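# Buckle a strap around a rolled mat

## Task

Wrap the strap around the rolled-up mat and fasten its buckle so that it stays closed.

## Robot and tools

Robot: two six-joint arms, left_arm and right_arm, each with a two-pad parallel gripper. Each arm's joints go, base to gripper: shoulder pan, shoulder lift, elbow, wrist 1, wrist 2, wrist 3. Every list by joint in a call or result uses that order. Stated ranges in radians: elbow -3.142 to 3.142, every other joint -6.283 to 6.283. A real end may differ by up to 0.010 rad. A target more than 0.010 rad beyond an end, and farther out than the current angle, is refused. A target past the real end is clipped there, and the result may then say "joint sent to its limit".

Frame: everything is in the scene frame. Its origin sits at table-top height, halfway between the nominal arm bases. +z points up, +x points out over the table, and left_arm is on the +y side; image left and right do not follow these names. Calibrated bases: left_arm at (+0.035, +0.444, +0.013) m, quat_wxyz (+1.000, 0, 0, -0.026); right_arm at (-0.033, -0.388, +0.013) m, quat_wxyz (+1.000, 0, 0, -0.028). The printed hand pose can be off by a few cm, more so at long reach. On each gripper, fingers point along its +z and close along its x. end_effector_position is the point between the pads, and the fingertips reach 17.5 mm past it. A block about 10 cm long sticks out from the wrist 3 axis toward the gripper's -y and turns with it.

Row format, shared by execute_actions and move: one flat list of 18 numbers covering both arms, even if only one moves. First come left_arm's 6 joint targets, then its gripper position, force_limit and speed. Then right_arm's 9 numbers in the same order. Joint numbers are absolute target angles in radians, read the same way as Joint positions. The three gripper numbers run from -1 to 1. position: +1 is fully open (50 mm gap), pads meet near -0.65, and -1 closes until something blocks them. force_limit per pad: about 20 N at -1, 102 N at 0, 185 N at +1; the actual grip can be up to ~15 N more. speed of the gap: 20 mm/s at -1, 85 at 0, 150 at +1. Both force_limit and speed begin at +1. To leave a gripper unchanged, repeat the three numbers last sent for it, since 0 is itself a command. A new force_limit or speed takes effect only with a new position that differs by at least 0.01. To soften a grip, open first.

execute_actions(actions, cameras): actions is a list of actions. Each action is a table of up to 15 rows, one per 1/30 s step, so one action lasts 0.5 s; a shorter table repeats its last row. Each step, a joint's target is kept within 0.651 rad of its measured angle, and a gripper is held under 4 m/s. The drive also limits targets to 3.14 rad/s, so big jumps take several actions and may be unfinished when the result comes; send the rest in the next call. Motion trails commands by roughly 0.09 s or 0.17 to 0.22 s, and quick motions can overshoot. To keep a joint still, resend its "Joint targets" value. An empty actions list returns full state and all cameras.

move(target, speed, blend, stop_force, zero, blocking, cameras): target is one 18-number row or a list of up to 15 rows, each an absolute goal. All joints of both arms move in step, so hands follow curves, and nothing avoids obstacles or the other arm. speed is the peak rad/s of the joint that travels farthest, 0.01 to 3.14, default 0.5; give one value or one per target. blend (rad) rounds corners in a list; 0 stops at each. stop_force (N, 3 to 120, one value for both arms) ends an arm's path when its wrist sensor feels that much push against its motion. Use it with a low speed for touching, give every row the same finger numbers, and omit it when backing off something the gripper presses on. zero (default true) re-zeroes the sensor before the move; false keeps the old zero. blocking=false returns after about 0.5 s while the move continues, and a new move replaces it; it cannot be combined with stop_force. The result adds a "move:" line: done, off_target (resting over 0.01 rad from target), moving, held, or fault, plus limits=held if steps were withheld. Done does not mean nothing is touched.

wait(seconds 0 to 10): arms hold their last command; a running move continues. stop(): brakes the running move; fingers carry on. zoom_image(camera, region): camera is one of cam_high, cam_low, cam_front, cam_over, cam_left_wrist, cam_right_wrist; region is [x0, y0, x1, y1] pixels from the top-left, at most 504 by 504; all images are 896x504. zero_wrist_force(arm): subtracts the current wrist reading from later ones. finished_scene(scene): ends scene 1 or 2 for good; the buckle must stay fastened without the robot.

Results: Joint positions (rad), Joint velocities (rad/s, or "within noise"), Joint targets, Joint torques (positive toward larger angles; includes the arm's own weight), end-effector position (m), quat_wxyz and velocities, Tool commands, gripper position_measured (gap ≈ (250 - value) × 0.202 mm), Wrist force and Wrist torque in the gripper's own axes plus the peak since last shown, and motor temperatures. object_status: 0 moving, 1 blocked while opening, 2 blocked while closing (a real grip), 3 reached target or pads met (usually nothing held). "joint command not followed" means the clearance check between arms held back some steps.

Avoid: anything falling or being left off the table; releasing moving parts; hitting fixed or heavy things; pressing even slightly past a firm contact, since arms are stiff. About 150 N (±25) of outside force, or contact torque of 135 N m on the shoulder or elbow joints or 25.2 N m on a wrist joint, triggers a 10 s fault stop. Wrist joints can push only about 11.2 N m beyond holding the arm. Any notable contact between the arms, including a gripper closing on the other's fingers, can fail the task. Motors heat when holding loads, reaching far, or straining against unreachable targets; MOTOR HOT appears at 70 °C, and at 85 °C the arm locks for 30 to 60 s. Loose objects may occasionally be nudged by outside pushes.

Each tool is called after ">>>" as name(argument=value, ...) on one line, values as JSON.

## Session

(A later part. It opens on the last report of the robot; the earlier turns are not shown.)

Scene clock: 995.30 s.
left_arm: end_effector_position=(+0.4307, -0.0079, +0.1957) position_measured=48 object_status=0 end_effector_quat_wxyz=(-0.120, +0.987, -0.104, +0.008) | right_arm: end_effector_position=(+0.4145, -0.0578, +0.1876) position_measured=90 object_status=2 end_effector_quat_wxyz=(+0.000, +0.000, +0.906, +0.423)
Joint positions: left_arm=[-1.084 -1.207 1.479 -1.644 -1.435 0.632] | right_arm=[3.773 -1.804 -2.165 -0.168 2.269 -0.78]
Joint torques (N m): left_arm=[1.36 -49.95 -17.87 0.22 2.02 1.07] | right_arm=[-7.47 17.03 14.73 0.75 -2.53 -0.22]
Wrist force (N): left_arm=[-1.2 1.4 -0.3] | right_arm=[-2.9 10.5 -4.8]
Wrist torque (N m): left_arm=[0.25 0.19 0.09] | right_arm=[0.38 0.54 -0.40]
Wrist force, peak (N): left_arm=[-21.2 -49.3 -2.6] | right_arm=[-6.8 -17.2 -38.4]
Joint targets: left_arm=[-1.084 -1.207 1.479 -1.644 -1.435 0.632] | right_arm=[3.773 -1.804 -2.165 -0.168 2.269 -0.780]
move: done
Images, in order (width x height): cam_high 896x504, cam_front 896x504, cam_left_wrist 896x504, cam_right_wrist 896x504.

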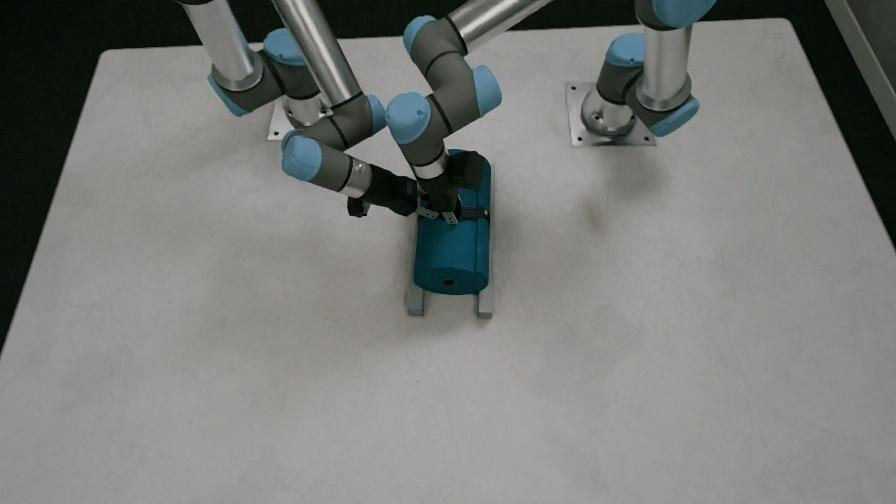

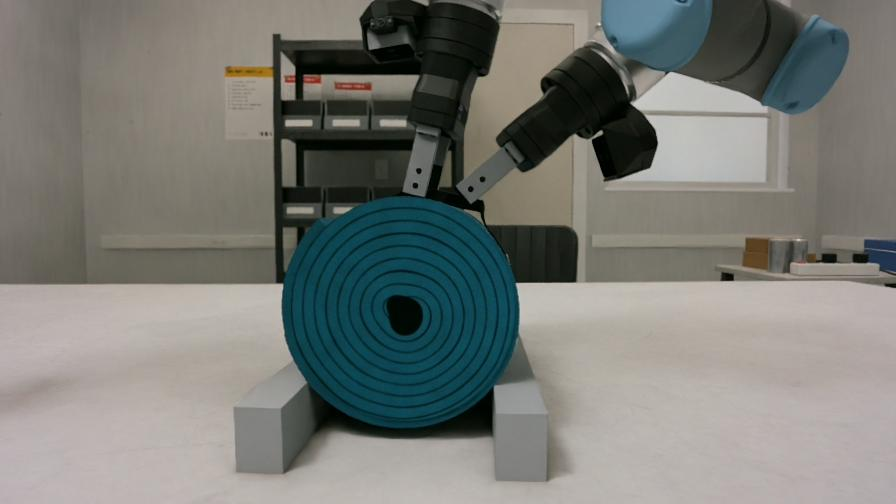

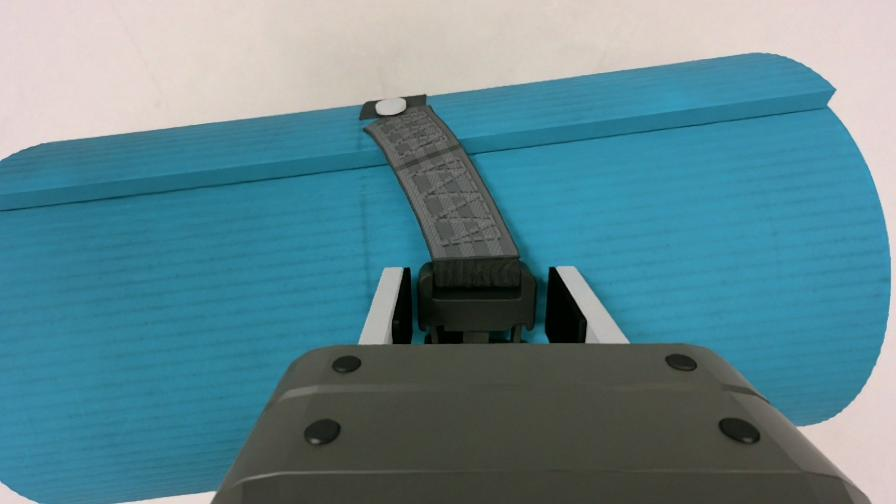

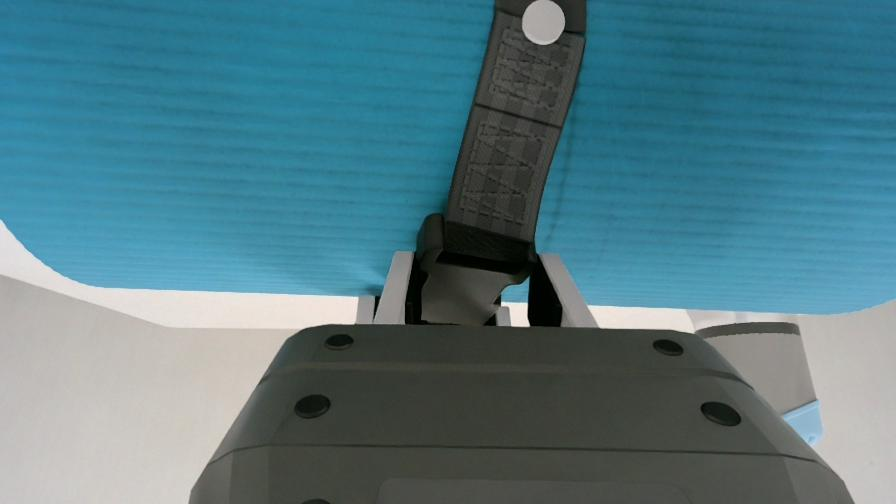

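>>> move(target=[[-1.0755,-1.2245,1.4958,-1.644,-1.4337,0.6403,0.7,0.3,-1,3.7734,-1.8042,-2.1651,-0.1677,2.2686,-0.7805,-1,-0.1,-1],[-1.0755,-1.2245,1.4958,-1.644,-1.4337,0.6403,-1,0.6,-1,3.7734,-1.8042,-2.1651,-0.1677,2.2686,-0.7805,-1,-0.1,-1]], speed=0.05, cameras=["cam_front","cam_high","cam_left_wrist"])

>>> zoom_image(camera="cam_left_wrist", region=[380, 240, 620, 360])

>>> zoom_image(camera="cam_front", region=[370, 160, 470, 210])

>>> zoom_image(camera="cam_high", region=[430, 195, 480, 223])

Scene clock: 1002.57 s.
left_arm: end_effector_position=(+0.4319, +0.0017, +0.1986) position_measured=93 object_status=2 end_effector_quat_wxyz=(-0.120, +0.987, -0.104, +0.007) | right_arm: end_effector_position=(+0.4146, -0.0578, +0.1876) position_measured=90 object_status=2 end_effector_quat_wxyz=(+0.000, +0.000, +0.906, +0.423)
Joint positions: left_arm=[-1.075 -1.225 1.496 -1.644 -1.434 0.64] | right_arm=[3.773 -1.804 -2.165 -0.168 2.269 -0.78]
Joint torques (N m): left_arm=[-6.2 -33.54 -31.25 -5.16 0.3 -2.43] | right_arm=[-6.92 33.19 14.89 0.29 -2.77 -0.36]
Wrist force (N): left_arm=[-8.5 -1.3 -1.5] | right_arm=[-3.2 10.8 -4.5]
Wrist torque (N m): left_arm=[0.19 0.11 0.10] | right_arm=[0.36 0.55 -0.30]
Wrist force, peak (N): left_arm=[-8.7 -0.5 -1.1] | right_arm=[-2.5 11.5 -4.2]
Joint targets: left_arm=[-1.075 -1.225 1.496 -1.644 -1.434 0.640] | right_arm=[3.773 -1.804 -2.165 -0.168 2.269 -0.780]
move: done
Images, in order (width x height): cam_high 896x504, cam_front 896x504, cam_left_wrist 896x504.

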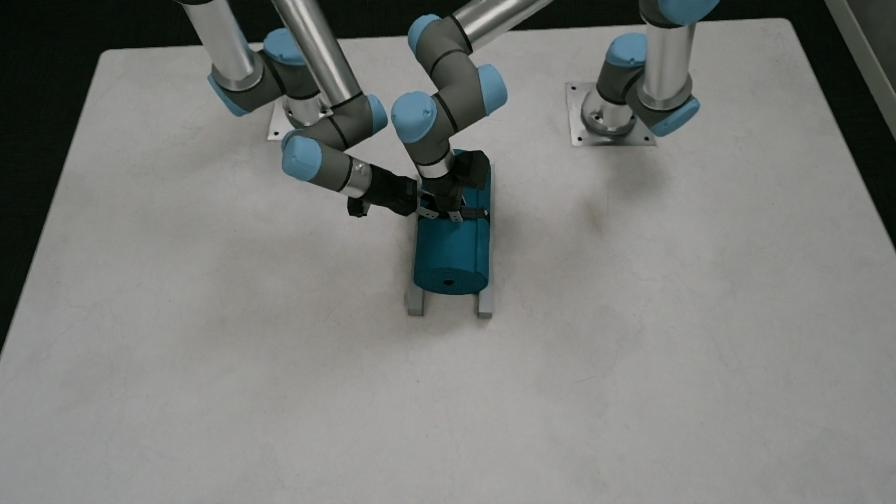

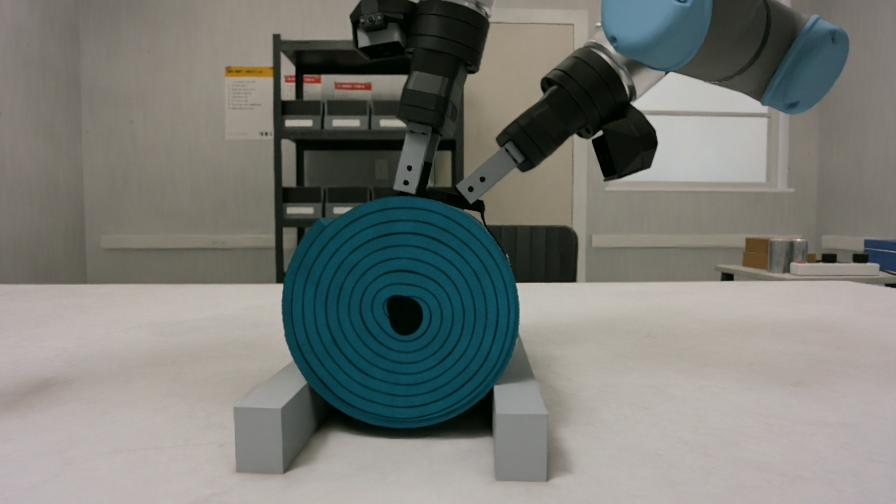

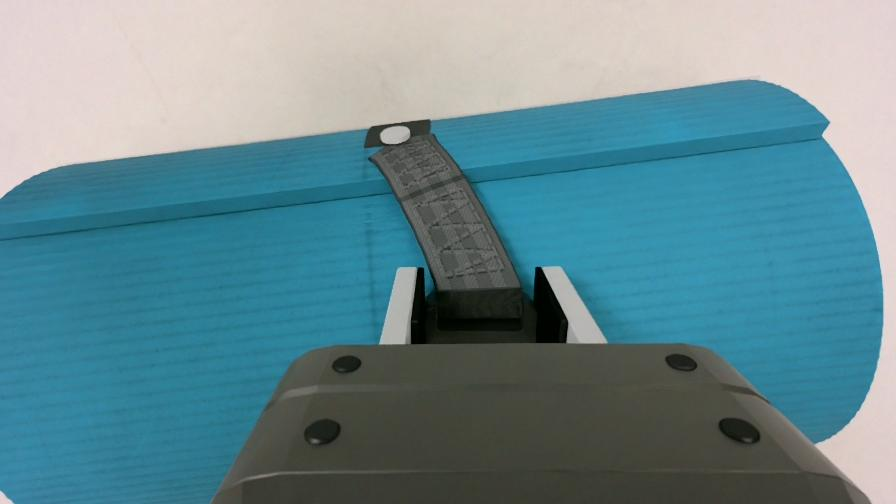

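Scaled by 2.100.

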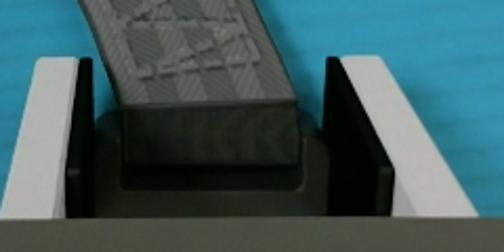

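Scaled by 5.040.

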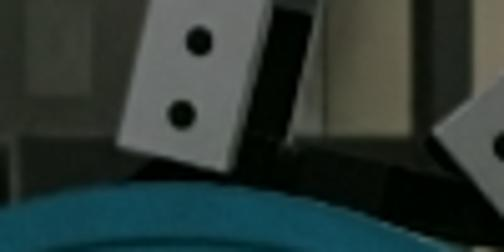

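Scaled by 10.080.

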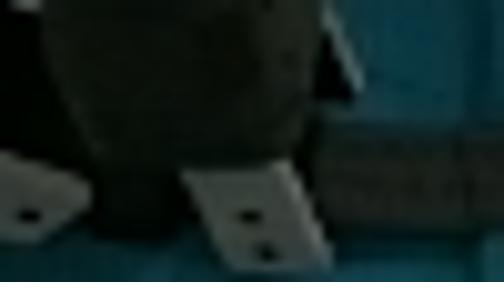

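>>> move(target=[-1.0857,-1.2035,1.4757,-1.6505,-1.4353,0.6304,-1,0.6,-1,3.7734,-1.8042,-2.1651,-0.1677,2.2686,-0.7805,-1,-0.1,-1], speed=0.02, stop_force=110, cameras=["cam_front","cam_high","cam_left_wrist","cam_right_wrist"])

>>> zoom_image(camera="cam_left_wrist", region=[380, 240, 620, 360])

>>> zoom_image(camera="cam_right_wrist", region=[390, 220, 560, 340])

>>> zoom_image(camera="cam_front", region=[370, 160, 470, 210])

>>> zoom_image(camera="cam_high", region=[430, 195, 480, 223])

Scene clock: 1015.20 s.
left_arm: end_effector_position=(+0.4297, -0.0083, +0.1948) position_measured=93 object_status=2 end_effector_quat_wxyz=(-0.122, +0.987, -0.105, +0.006) | right_arm: end_effector_position=(+0.4146, -0.0578, +0.1876) position_measured=90 object_status=2 end_effector_quat_wxyz=(+0.000, +0.000, +0.906, +0.423)
Joint positions: left_arm=[-1.086 -1.203 1.476 -1.638 -1.435 0.63] | right_arm=[3.773 -1.804 -2.165 -0.168 2.269 -0.78]
Joint torques (N m): left_arm=[-28.52 -4.69 -8.21 -13.79 -10.96 1.67] | right_arm=[32.85 19.19 14.88 0.56 10.32 -0.36]
Wrist force (N): left_arm=[-13.6 -79.5 -55.4] | right_arm=[-17.5 -18.7 -47.7]
Wrist torque (N m): left_arm=[0.16 0.34 0.84] | right_arm=[0.21 -0.03 -0.34]
Wrist force, peak (N): left_arm=[-13.6 -79.5 -55.4] | right_arm=[-19.7 -20.3 -46.6]
Joint targets: left_arm=[-1.086 -1.204 1.476 -1.651 -1.435 0.630] | right_arm=[3.773 -1.804 -2.165 -0.168 2.269 -0.780]
move: off_target (left_arm); left_arm: the wrist 1 is farthest, 0.012 rad from its target
Images, in order (width x height): cam_high 896x504, cam_front 896x504, cam_left_wrist 896x504, cam_right_wrist 896x504.

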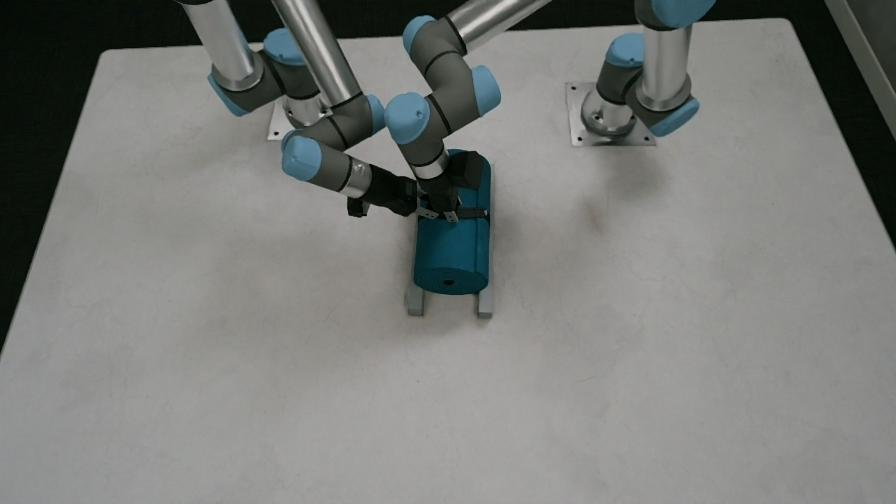

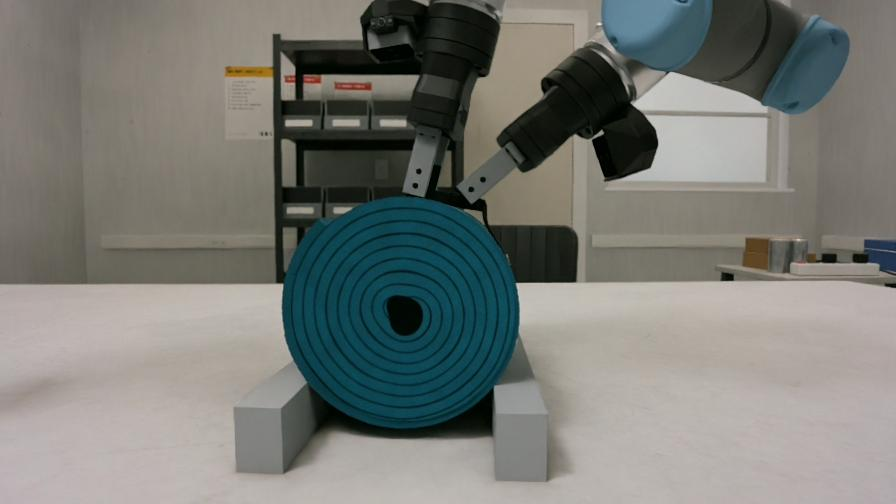

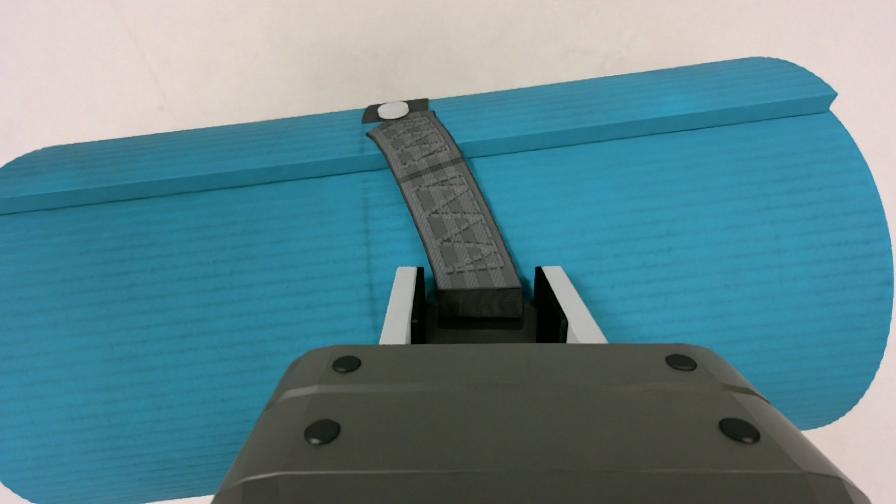

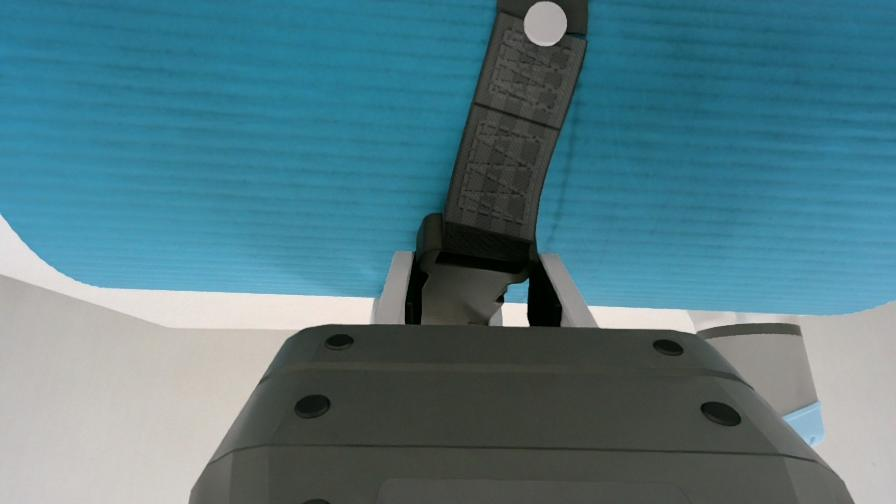

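Scaled by 2.100.

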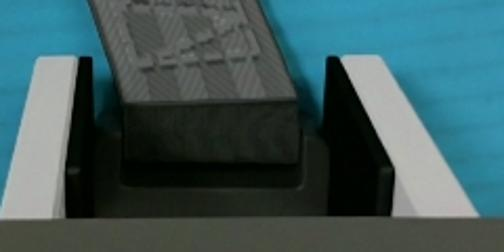

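Scaled by 2.965.

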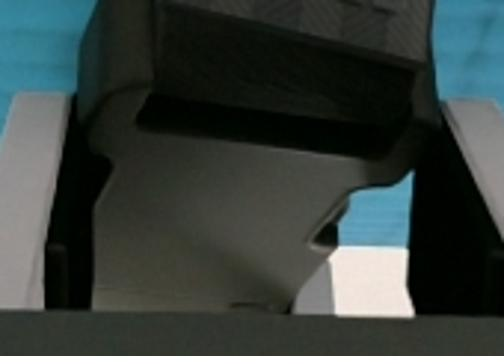

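Scaled by 5.040.

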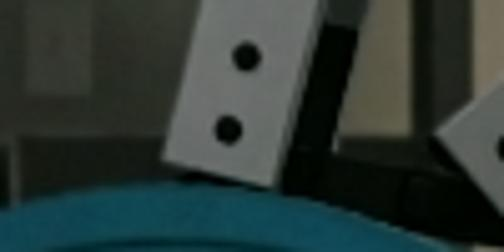

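Scaled by 10.080.

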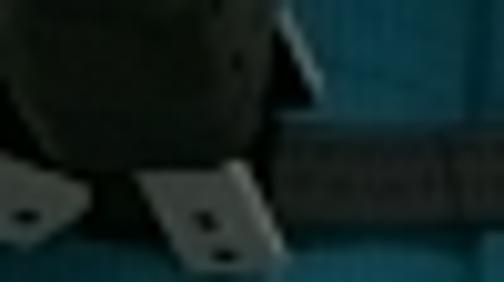

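>>> move(target=[-1.0904,-1.2089,1.4765,-1.6478,-1.4315,0.6244,-1,0.6,-1,3.7734,-1.8042,-2.1651,-0.1677,2.2686,-0.7805,-1,-0.1,-1], speed=0.02, stop_force=110, zero=false, cameras=["cam_front","cam_high","cam_left_wrist","cam_right_wrist"])

>>> zoom_image(camera="cam_right_wrist", region=[390, 220, 560, 340])

>>> zoom_image(camera="cam_front", region=[370, 160, 470, 210])

Scene clock: 1027.47 s.
left_arm: end_effector_position=(+0.4282, -0.0092, +0.1976) position_measured=93 object_status=2 end_effector_quat_wxyz=(-0.121, +0.987, -0.104, +0.010) | right_arm: end_effector_position=(+0.4146, -0.0578, +0.1875) position_measured=90 object_status=2 end_effector_quat_wxyz=(+0.000, +0.000, +0.906, +0.423)
Joint positions: left_arm=[-1.09 -1.209 1.476 -1.637 -1.432 0.624] | right_arm=[3.773 -1.804 -2.165 -0.168 2.269 -0.78]
Joint torques (N m): left_arm=[-3.63 -53.4 -47.79 -13.96 -0.59 2.13] | right_arm=[9.97 34.25 16.59 5.4 2.94 -0.45]
Wrist force (N): left_arm=[-17.1 -38.1 12.8] | right_arm=[-5.2 -19.4 -30.3]
Wrist torque (N m): left_arm=[0.37 -0.09 0.52] | right_arm=[0.08 0.16 -0.34]
Wrist force, peak (N): left_arm=[-13.5 -79.6 -55.5] | right_arm=[-17.5 -18.9 -47.9]
Joint targets: left_arm=[-1.090 -1.209 1.477 -1.648 -1.431 0.624] | right_arm=[3.773 -1.804 -2.165 -0.168 2.269 -0.780]
move: done
Images, in order (width x height): cam_high 896x504, cam_front 896x504, cam_left_wrist 896x504, cam_right_wrist 896x504.

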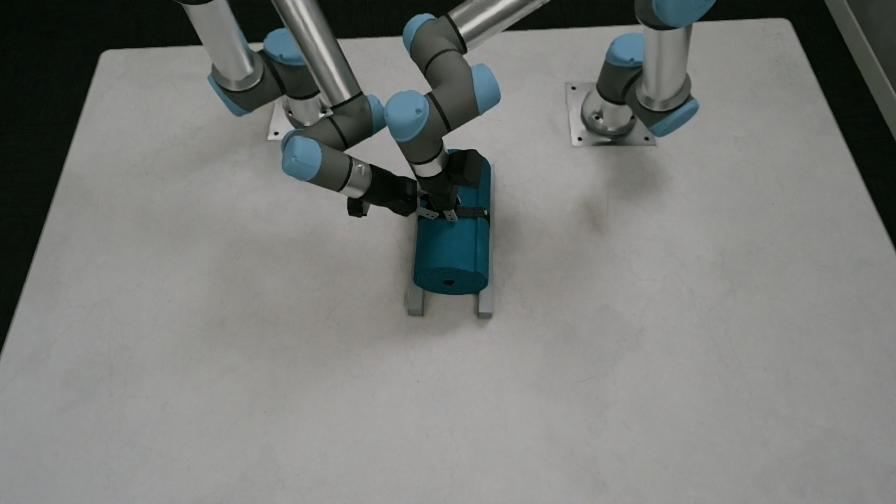

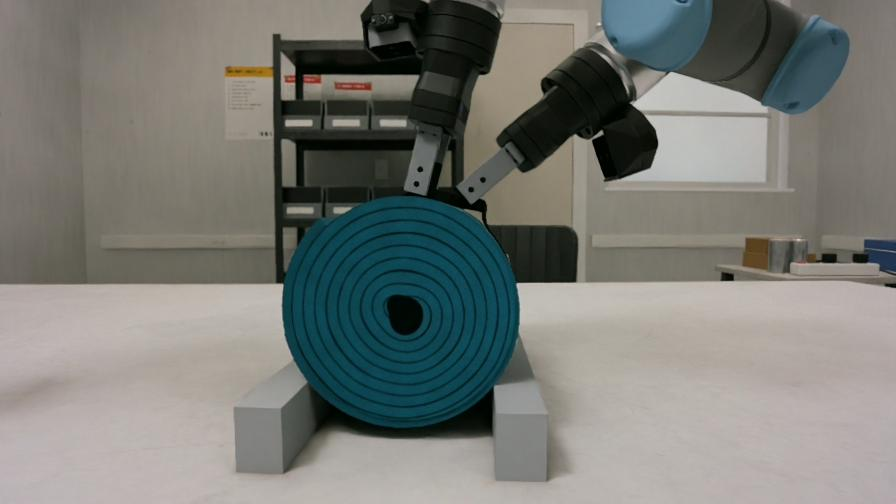

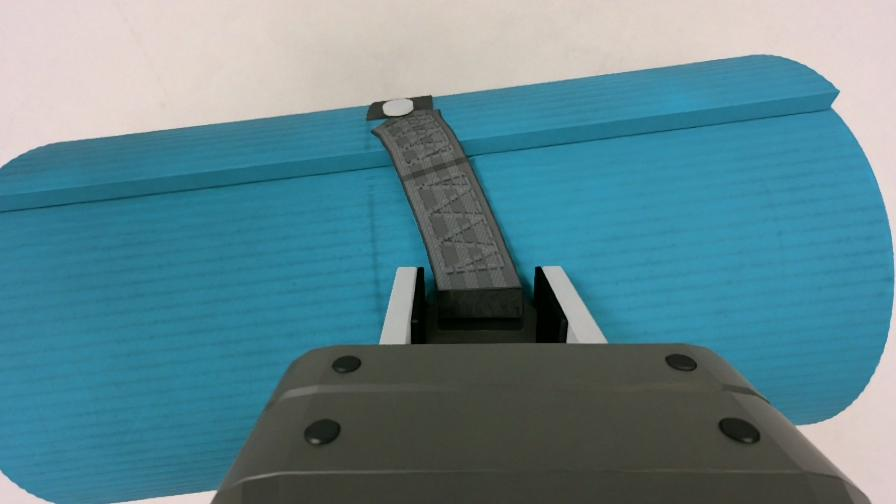

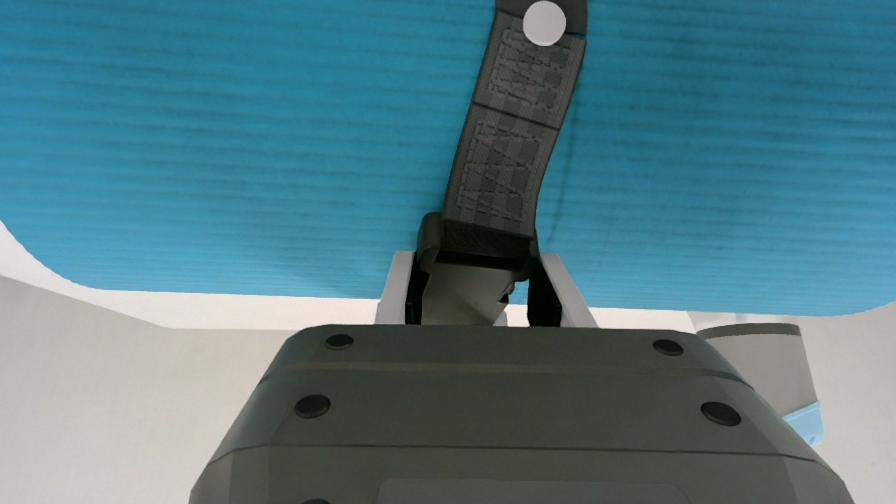

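Scaled by 2.965.

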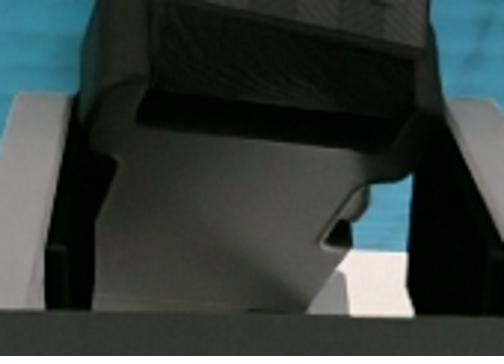

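Scaled by 5.040.

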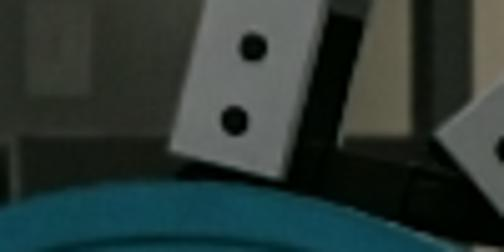

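>>> move(target=[-1.0961,-1.2015,1.4702,-1.6484,-1.4321,0.6188,-1,0.6,-1,3.7734,-1.8042,-2.1651,-0.1677,2.2686,-0.7805,-1,-0.1,-1], speed=0.02, stop_force=115, zero=false, cameras=["cam_front","cam_high","cam_left_wrist","cam_right_wrist"])

>>> zoom_image(camera="cam_right_wrist", region=[390, 220, 560, 340])

>>> zoom_image(camera="cam_front", region=[370, 160, 470, 210])

Scene clock: 1035.70 s.
left_arm: end_effector_position=(+0.4262, -0.0110, +0.1957) position_measured=93 object_status=2 end_effector_quat_wxyz=(-0.127, +0.986, -0.105, +0.009) | right_arm: end_effector_position=(+0.4146, -0.0578, +0.1876) position_measured=97 object_status=2 end_effector_quat_wxyz=(+0.000, +0.000, +0.906, +0.423)
Joint positions: left_arm=[-1.096 -1.202 1.47 -1.627 -1.429 0.619] | right_arm=[3.773 -1.804 -2.165 -0.168 2.269 -0.78]
Joint torques (N m): left_arm=[-37.82 -16.76 -21.28 -13.82 -10.95 2.98] | right_arm=[23.89 17.41 42.36 9.52 5.96 -0.47]
Wrist force (N): left_arm=[3.0 -77.5 -19.5] | right_arm=[14.1 -30.5 -41.8]
Wrist torque (N m): left_arm=[0.51 0.29 -0.45] | right_arm=[0.51 0.61 0.08]
Wrist force, peak (N): left_arm=[2.7 -78.2 -17.8] | right_arm=[15.4 -33.4 -44.5]
Joint targets: left_arm=[-1.096 -1.202 1.470 -1.648 -1.432 0.619] | right_arm=[3.773 -1.804 -2.165 -0.168 2.269 -0.780]
move: off_target (left_arm); left_arm: the wrist 1 is farthest, 0.021 rad from its target
Images, in order (width x height): cam_high 896x504, cam_front 896x504, cam_left_wrist 896x504, cam_right_wrist 896x504.

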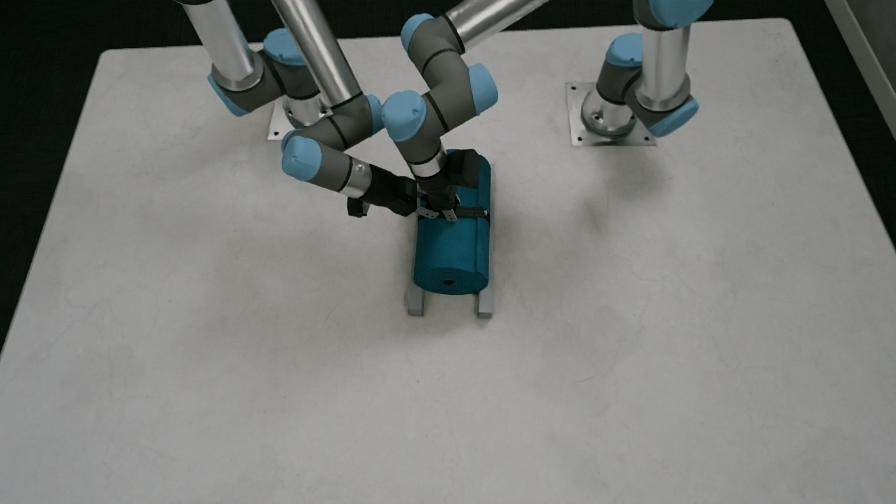

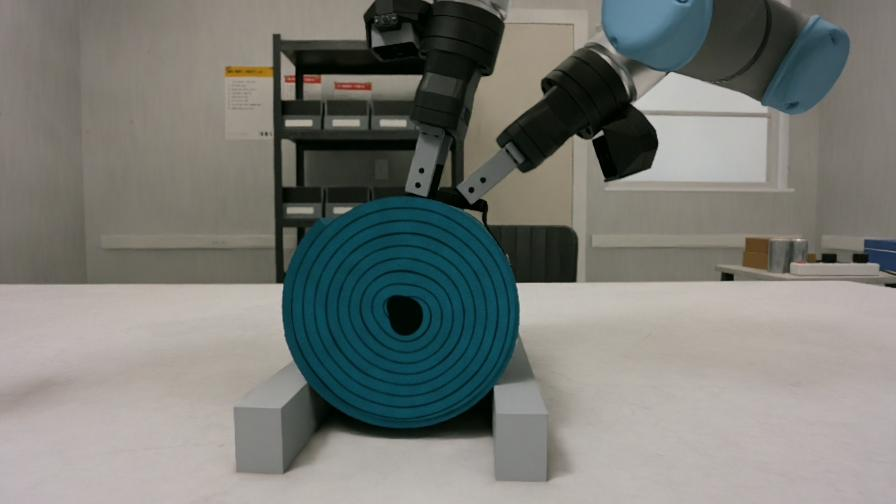

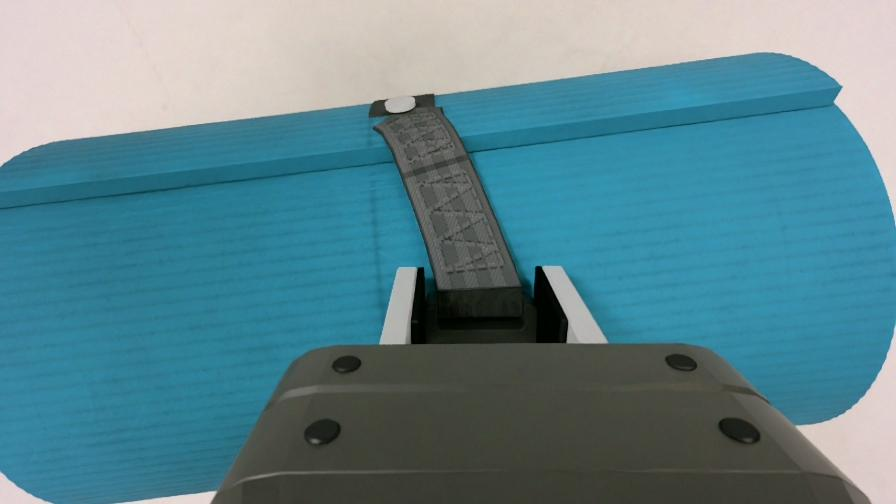

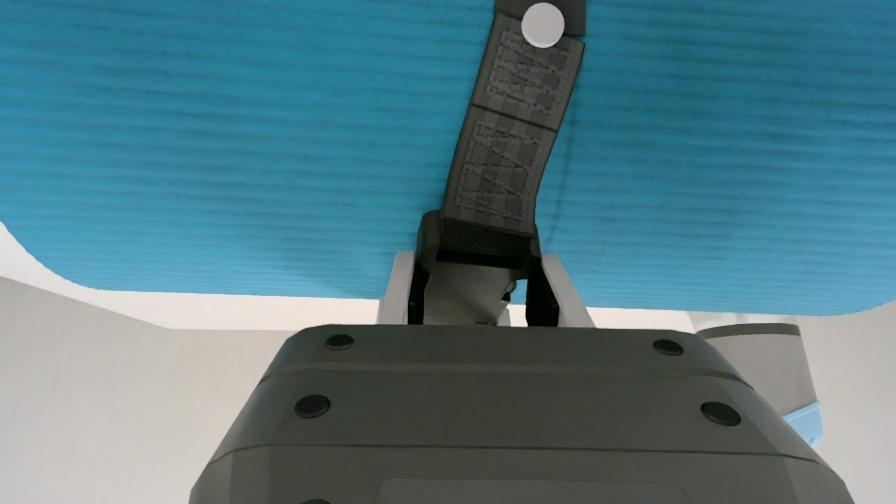

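Scaled by 2.965.

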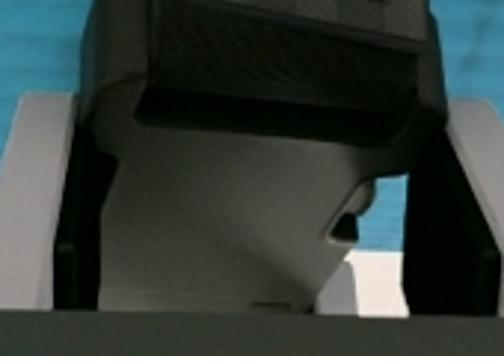

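Scaled by 5.040.

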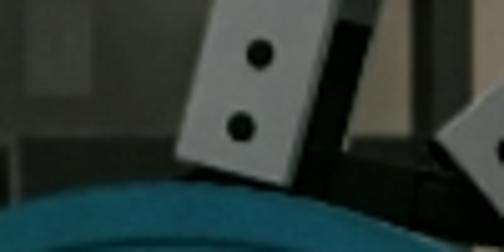

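>>> move(target=[-1.0921,-1.1954,1.4543,-1.6256,-1.4522,0.5191,-1,0.6,-1,3.7734,-1.8042,-2.1651,-0.1677,2.2686,-0.7805,-1,-0.1,-1], speed=0.03, stop_force=115, zero=false, cameras=["cam_front","cam_high","cam_left_wrist","cam_right_wrist"])

>>> zoom_image(camera="cam_right_wrist", region=[390, 220, 560, 340])

>>> zoom_image(camera="cam_front", region=[370, 160, 470, 210])

Scene clock: 1049.23 s.
left_arm: end_effector_position=(+0.4225, -0.0119, +0.1972) position_measured=94 object_status=2 end_effector_quat_wxyz=(-0.126, +0.991, -0.052, +0.002) | right_arm: end_effector_position=(+0.4146, -0.0578, +0.1875) position_measured=97 object_status=2 end_effector_quat_wxyz=(+0.000, +0.000, +0.906, +0.423)
Joint positions: left_arm=[-1.092 -1.195 1.454 -1.606 -1.452 0.519] | right_arm=[3.773 -1.804 -2.165 -0.168 2.269 -0.78]
Joint torques (N m): left_arm=[-11.8 -39.54 -43.36 -13.76 -4.4 2.65] | right_arm=[11.76 26.22 24.74 3.85 2.48 -0.8]
Wrist force (N): left_arm=[-3.1 -48.7 12.9] | right_arm=[-0.6 -23.4 -36.4]
Wrist torque (N m): left_arm=[0.48 0.29 0.00] | right_arm=[0.09 0.24 -0.14]
Wrist force, peak (N): left_arm=[3.0 -77.7 -19.5] | right_arm=[14.4 -30.9 -42.2]
Joint targets: left_arm=[-1.092 -1.195 1.454 -1.626 -1.452 0.519] | right_arm=[3.773 -1.804 -2.165 -0.168 2.269 -0.780]
move: off_target (left_arm); left_arm: the wrist 1 is farthest, 0.020 rad from its target
Images, in order (width x height): cam_high 896x504, cam_front 896x504, cam_left_wrist 896x504, cam_right_wrist 896x504.

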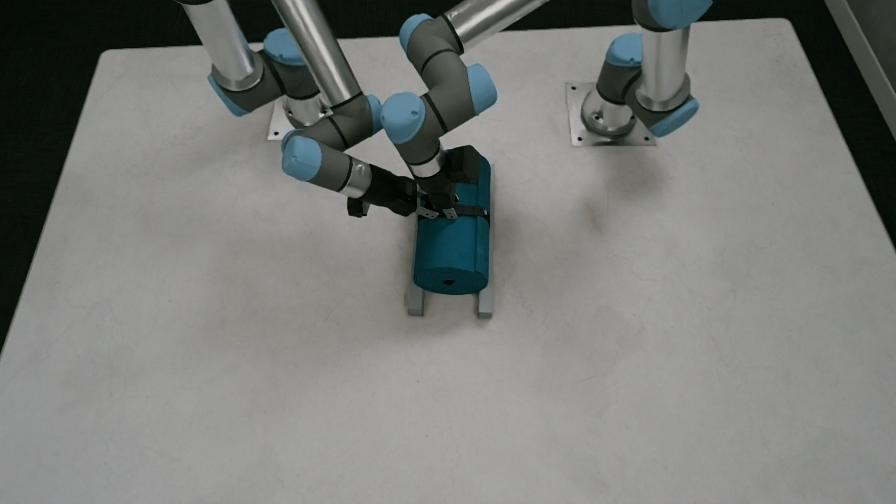

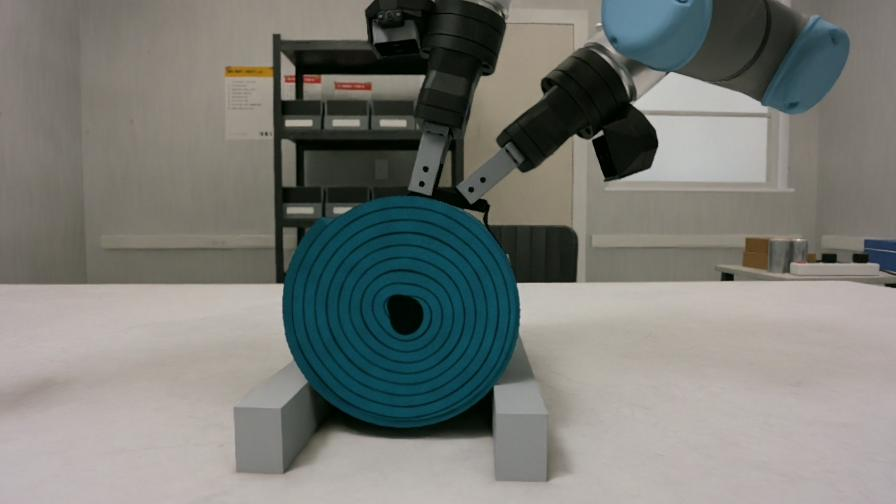

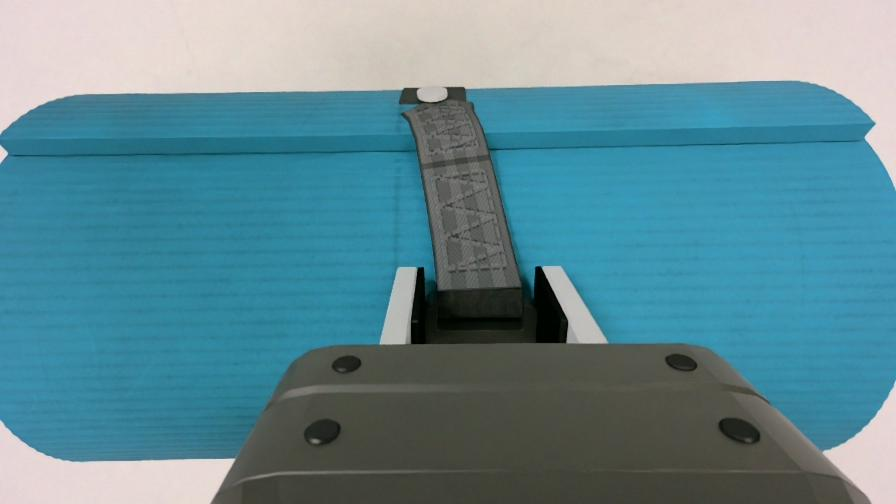

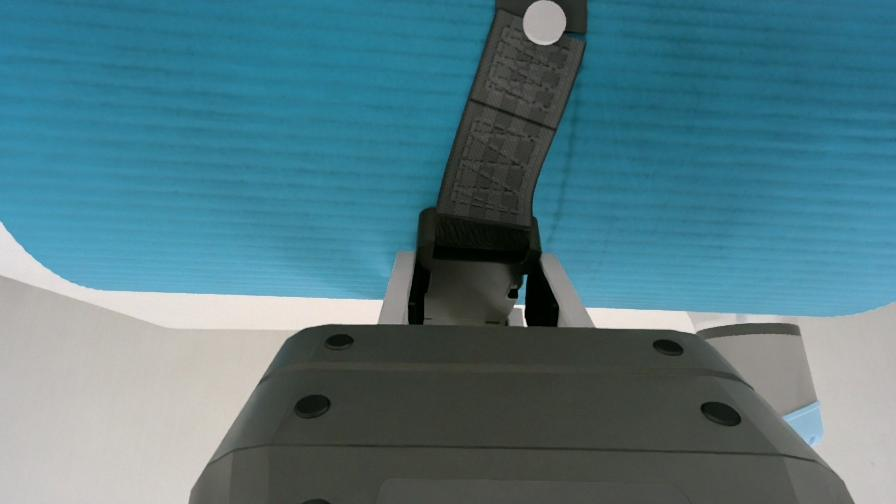

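Scaled by 2.965.

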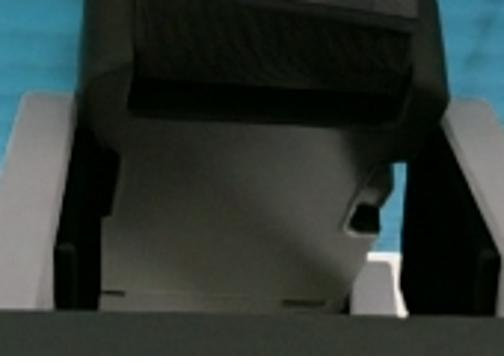

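Scaled by 5.040.

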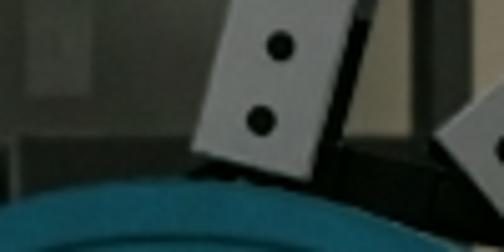

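>>> move(target=[[-1.092,-1.195,1.454,-1.610,-1.452,0.519,-1,0.6,-1,3.7734,-1.8042,-2.1651,-0.1677,2.2686,-0.7805,-1,-0.1,-1],[-1.092,-1.195,1.454,-1.610,-1.452,0.519,-1,0.6,-1,3.7734,-1.8042,-2.1651,-0.1677,2.2686,-0.7805,0.6,-0.1,-1]], speed=0.03, cameras=["cam_right_wrist","cam_left_wrist"])

>>> zoom_image(camera="cam_right_wrist", region=[390, 220, 560, 340])

Scene clock: 1055.07 s.
left_arm: end_effector_position=(+0.4232, -0.0131, +0.1973) position_measured=94 object_status=2 end_effector_quat_wxyz=(-0.124, +0.991, -0.052, +0.003) | right_arm: end_effector_position=(+0.4146, -0.0578, +0.1876) position_measured=63 object_status=0 end_effector_quat_wxyz=(+0.000, +0.000, +0.906, +0.423)
Joint positions: left_arm=[-1.092 -1.195 1.454 -1.61 -1.452 0.519] | right_arm=[3.773 -1.804 -2.165 -0.168 2.269 -0.78]
Joint torques (N m): left_arm=[-9.85 -38.06 -31.26 -13.69 -0.7 -2.32] | right_arm=[11.45 25.92 19.97 0.8 2.49 -0.93]
Wrist force (N): left_arm=[-7.7 -32.3 5.4] | right_arm=[1.7 -0.2 -25.9]
Wrist torque (N m): left_arm=[0.21 -0.01 -0.14] | right_arm=[0.36 -0.13 -0.26]
Wrist force, peak (N): left_arm=[-3.0 -48.7 12.8] | right_arm=[-0.7 -23.6 -36.4]
Joint targets: left_arm=[-1.092 -1.195 1.454 -1.610 -1.452 0.519] | right_arm=[3.773 -1.804 -2.165 -0.168 2.269 -0.780]
move: done
Images, in order (width x height): cam_left_wrist 896x504, cam_right_wrist 896x504.

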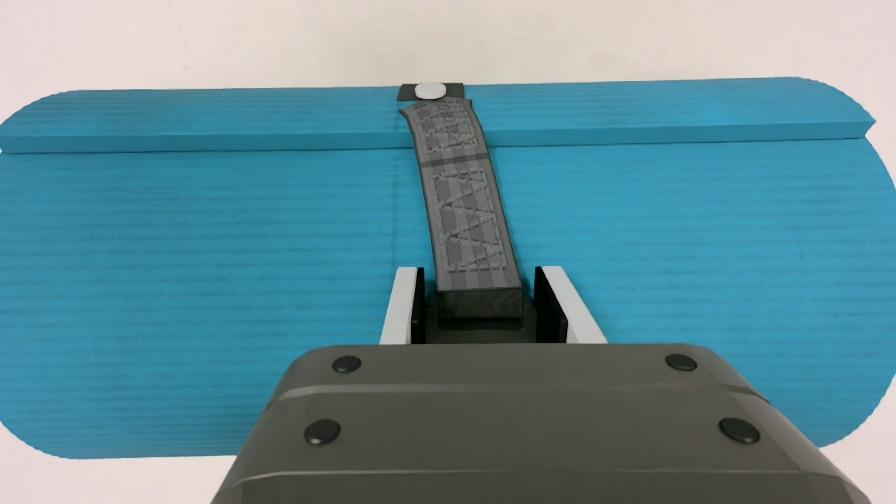

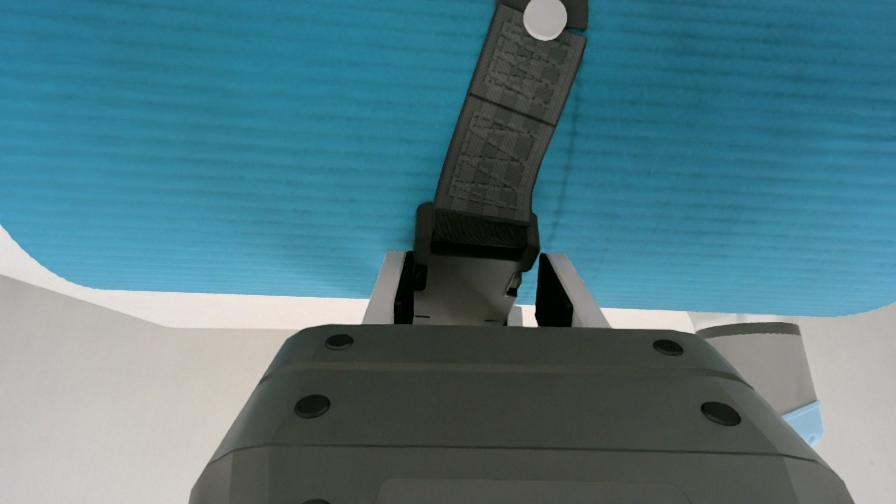

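Scaled by 2.965.

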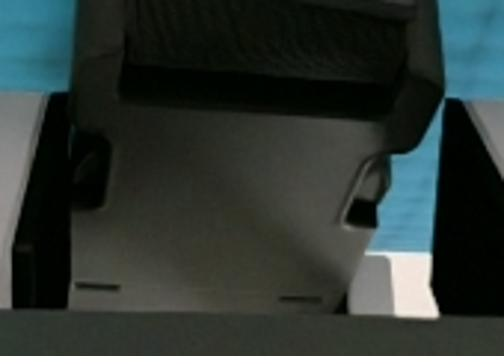

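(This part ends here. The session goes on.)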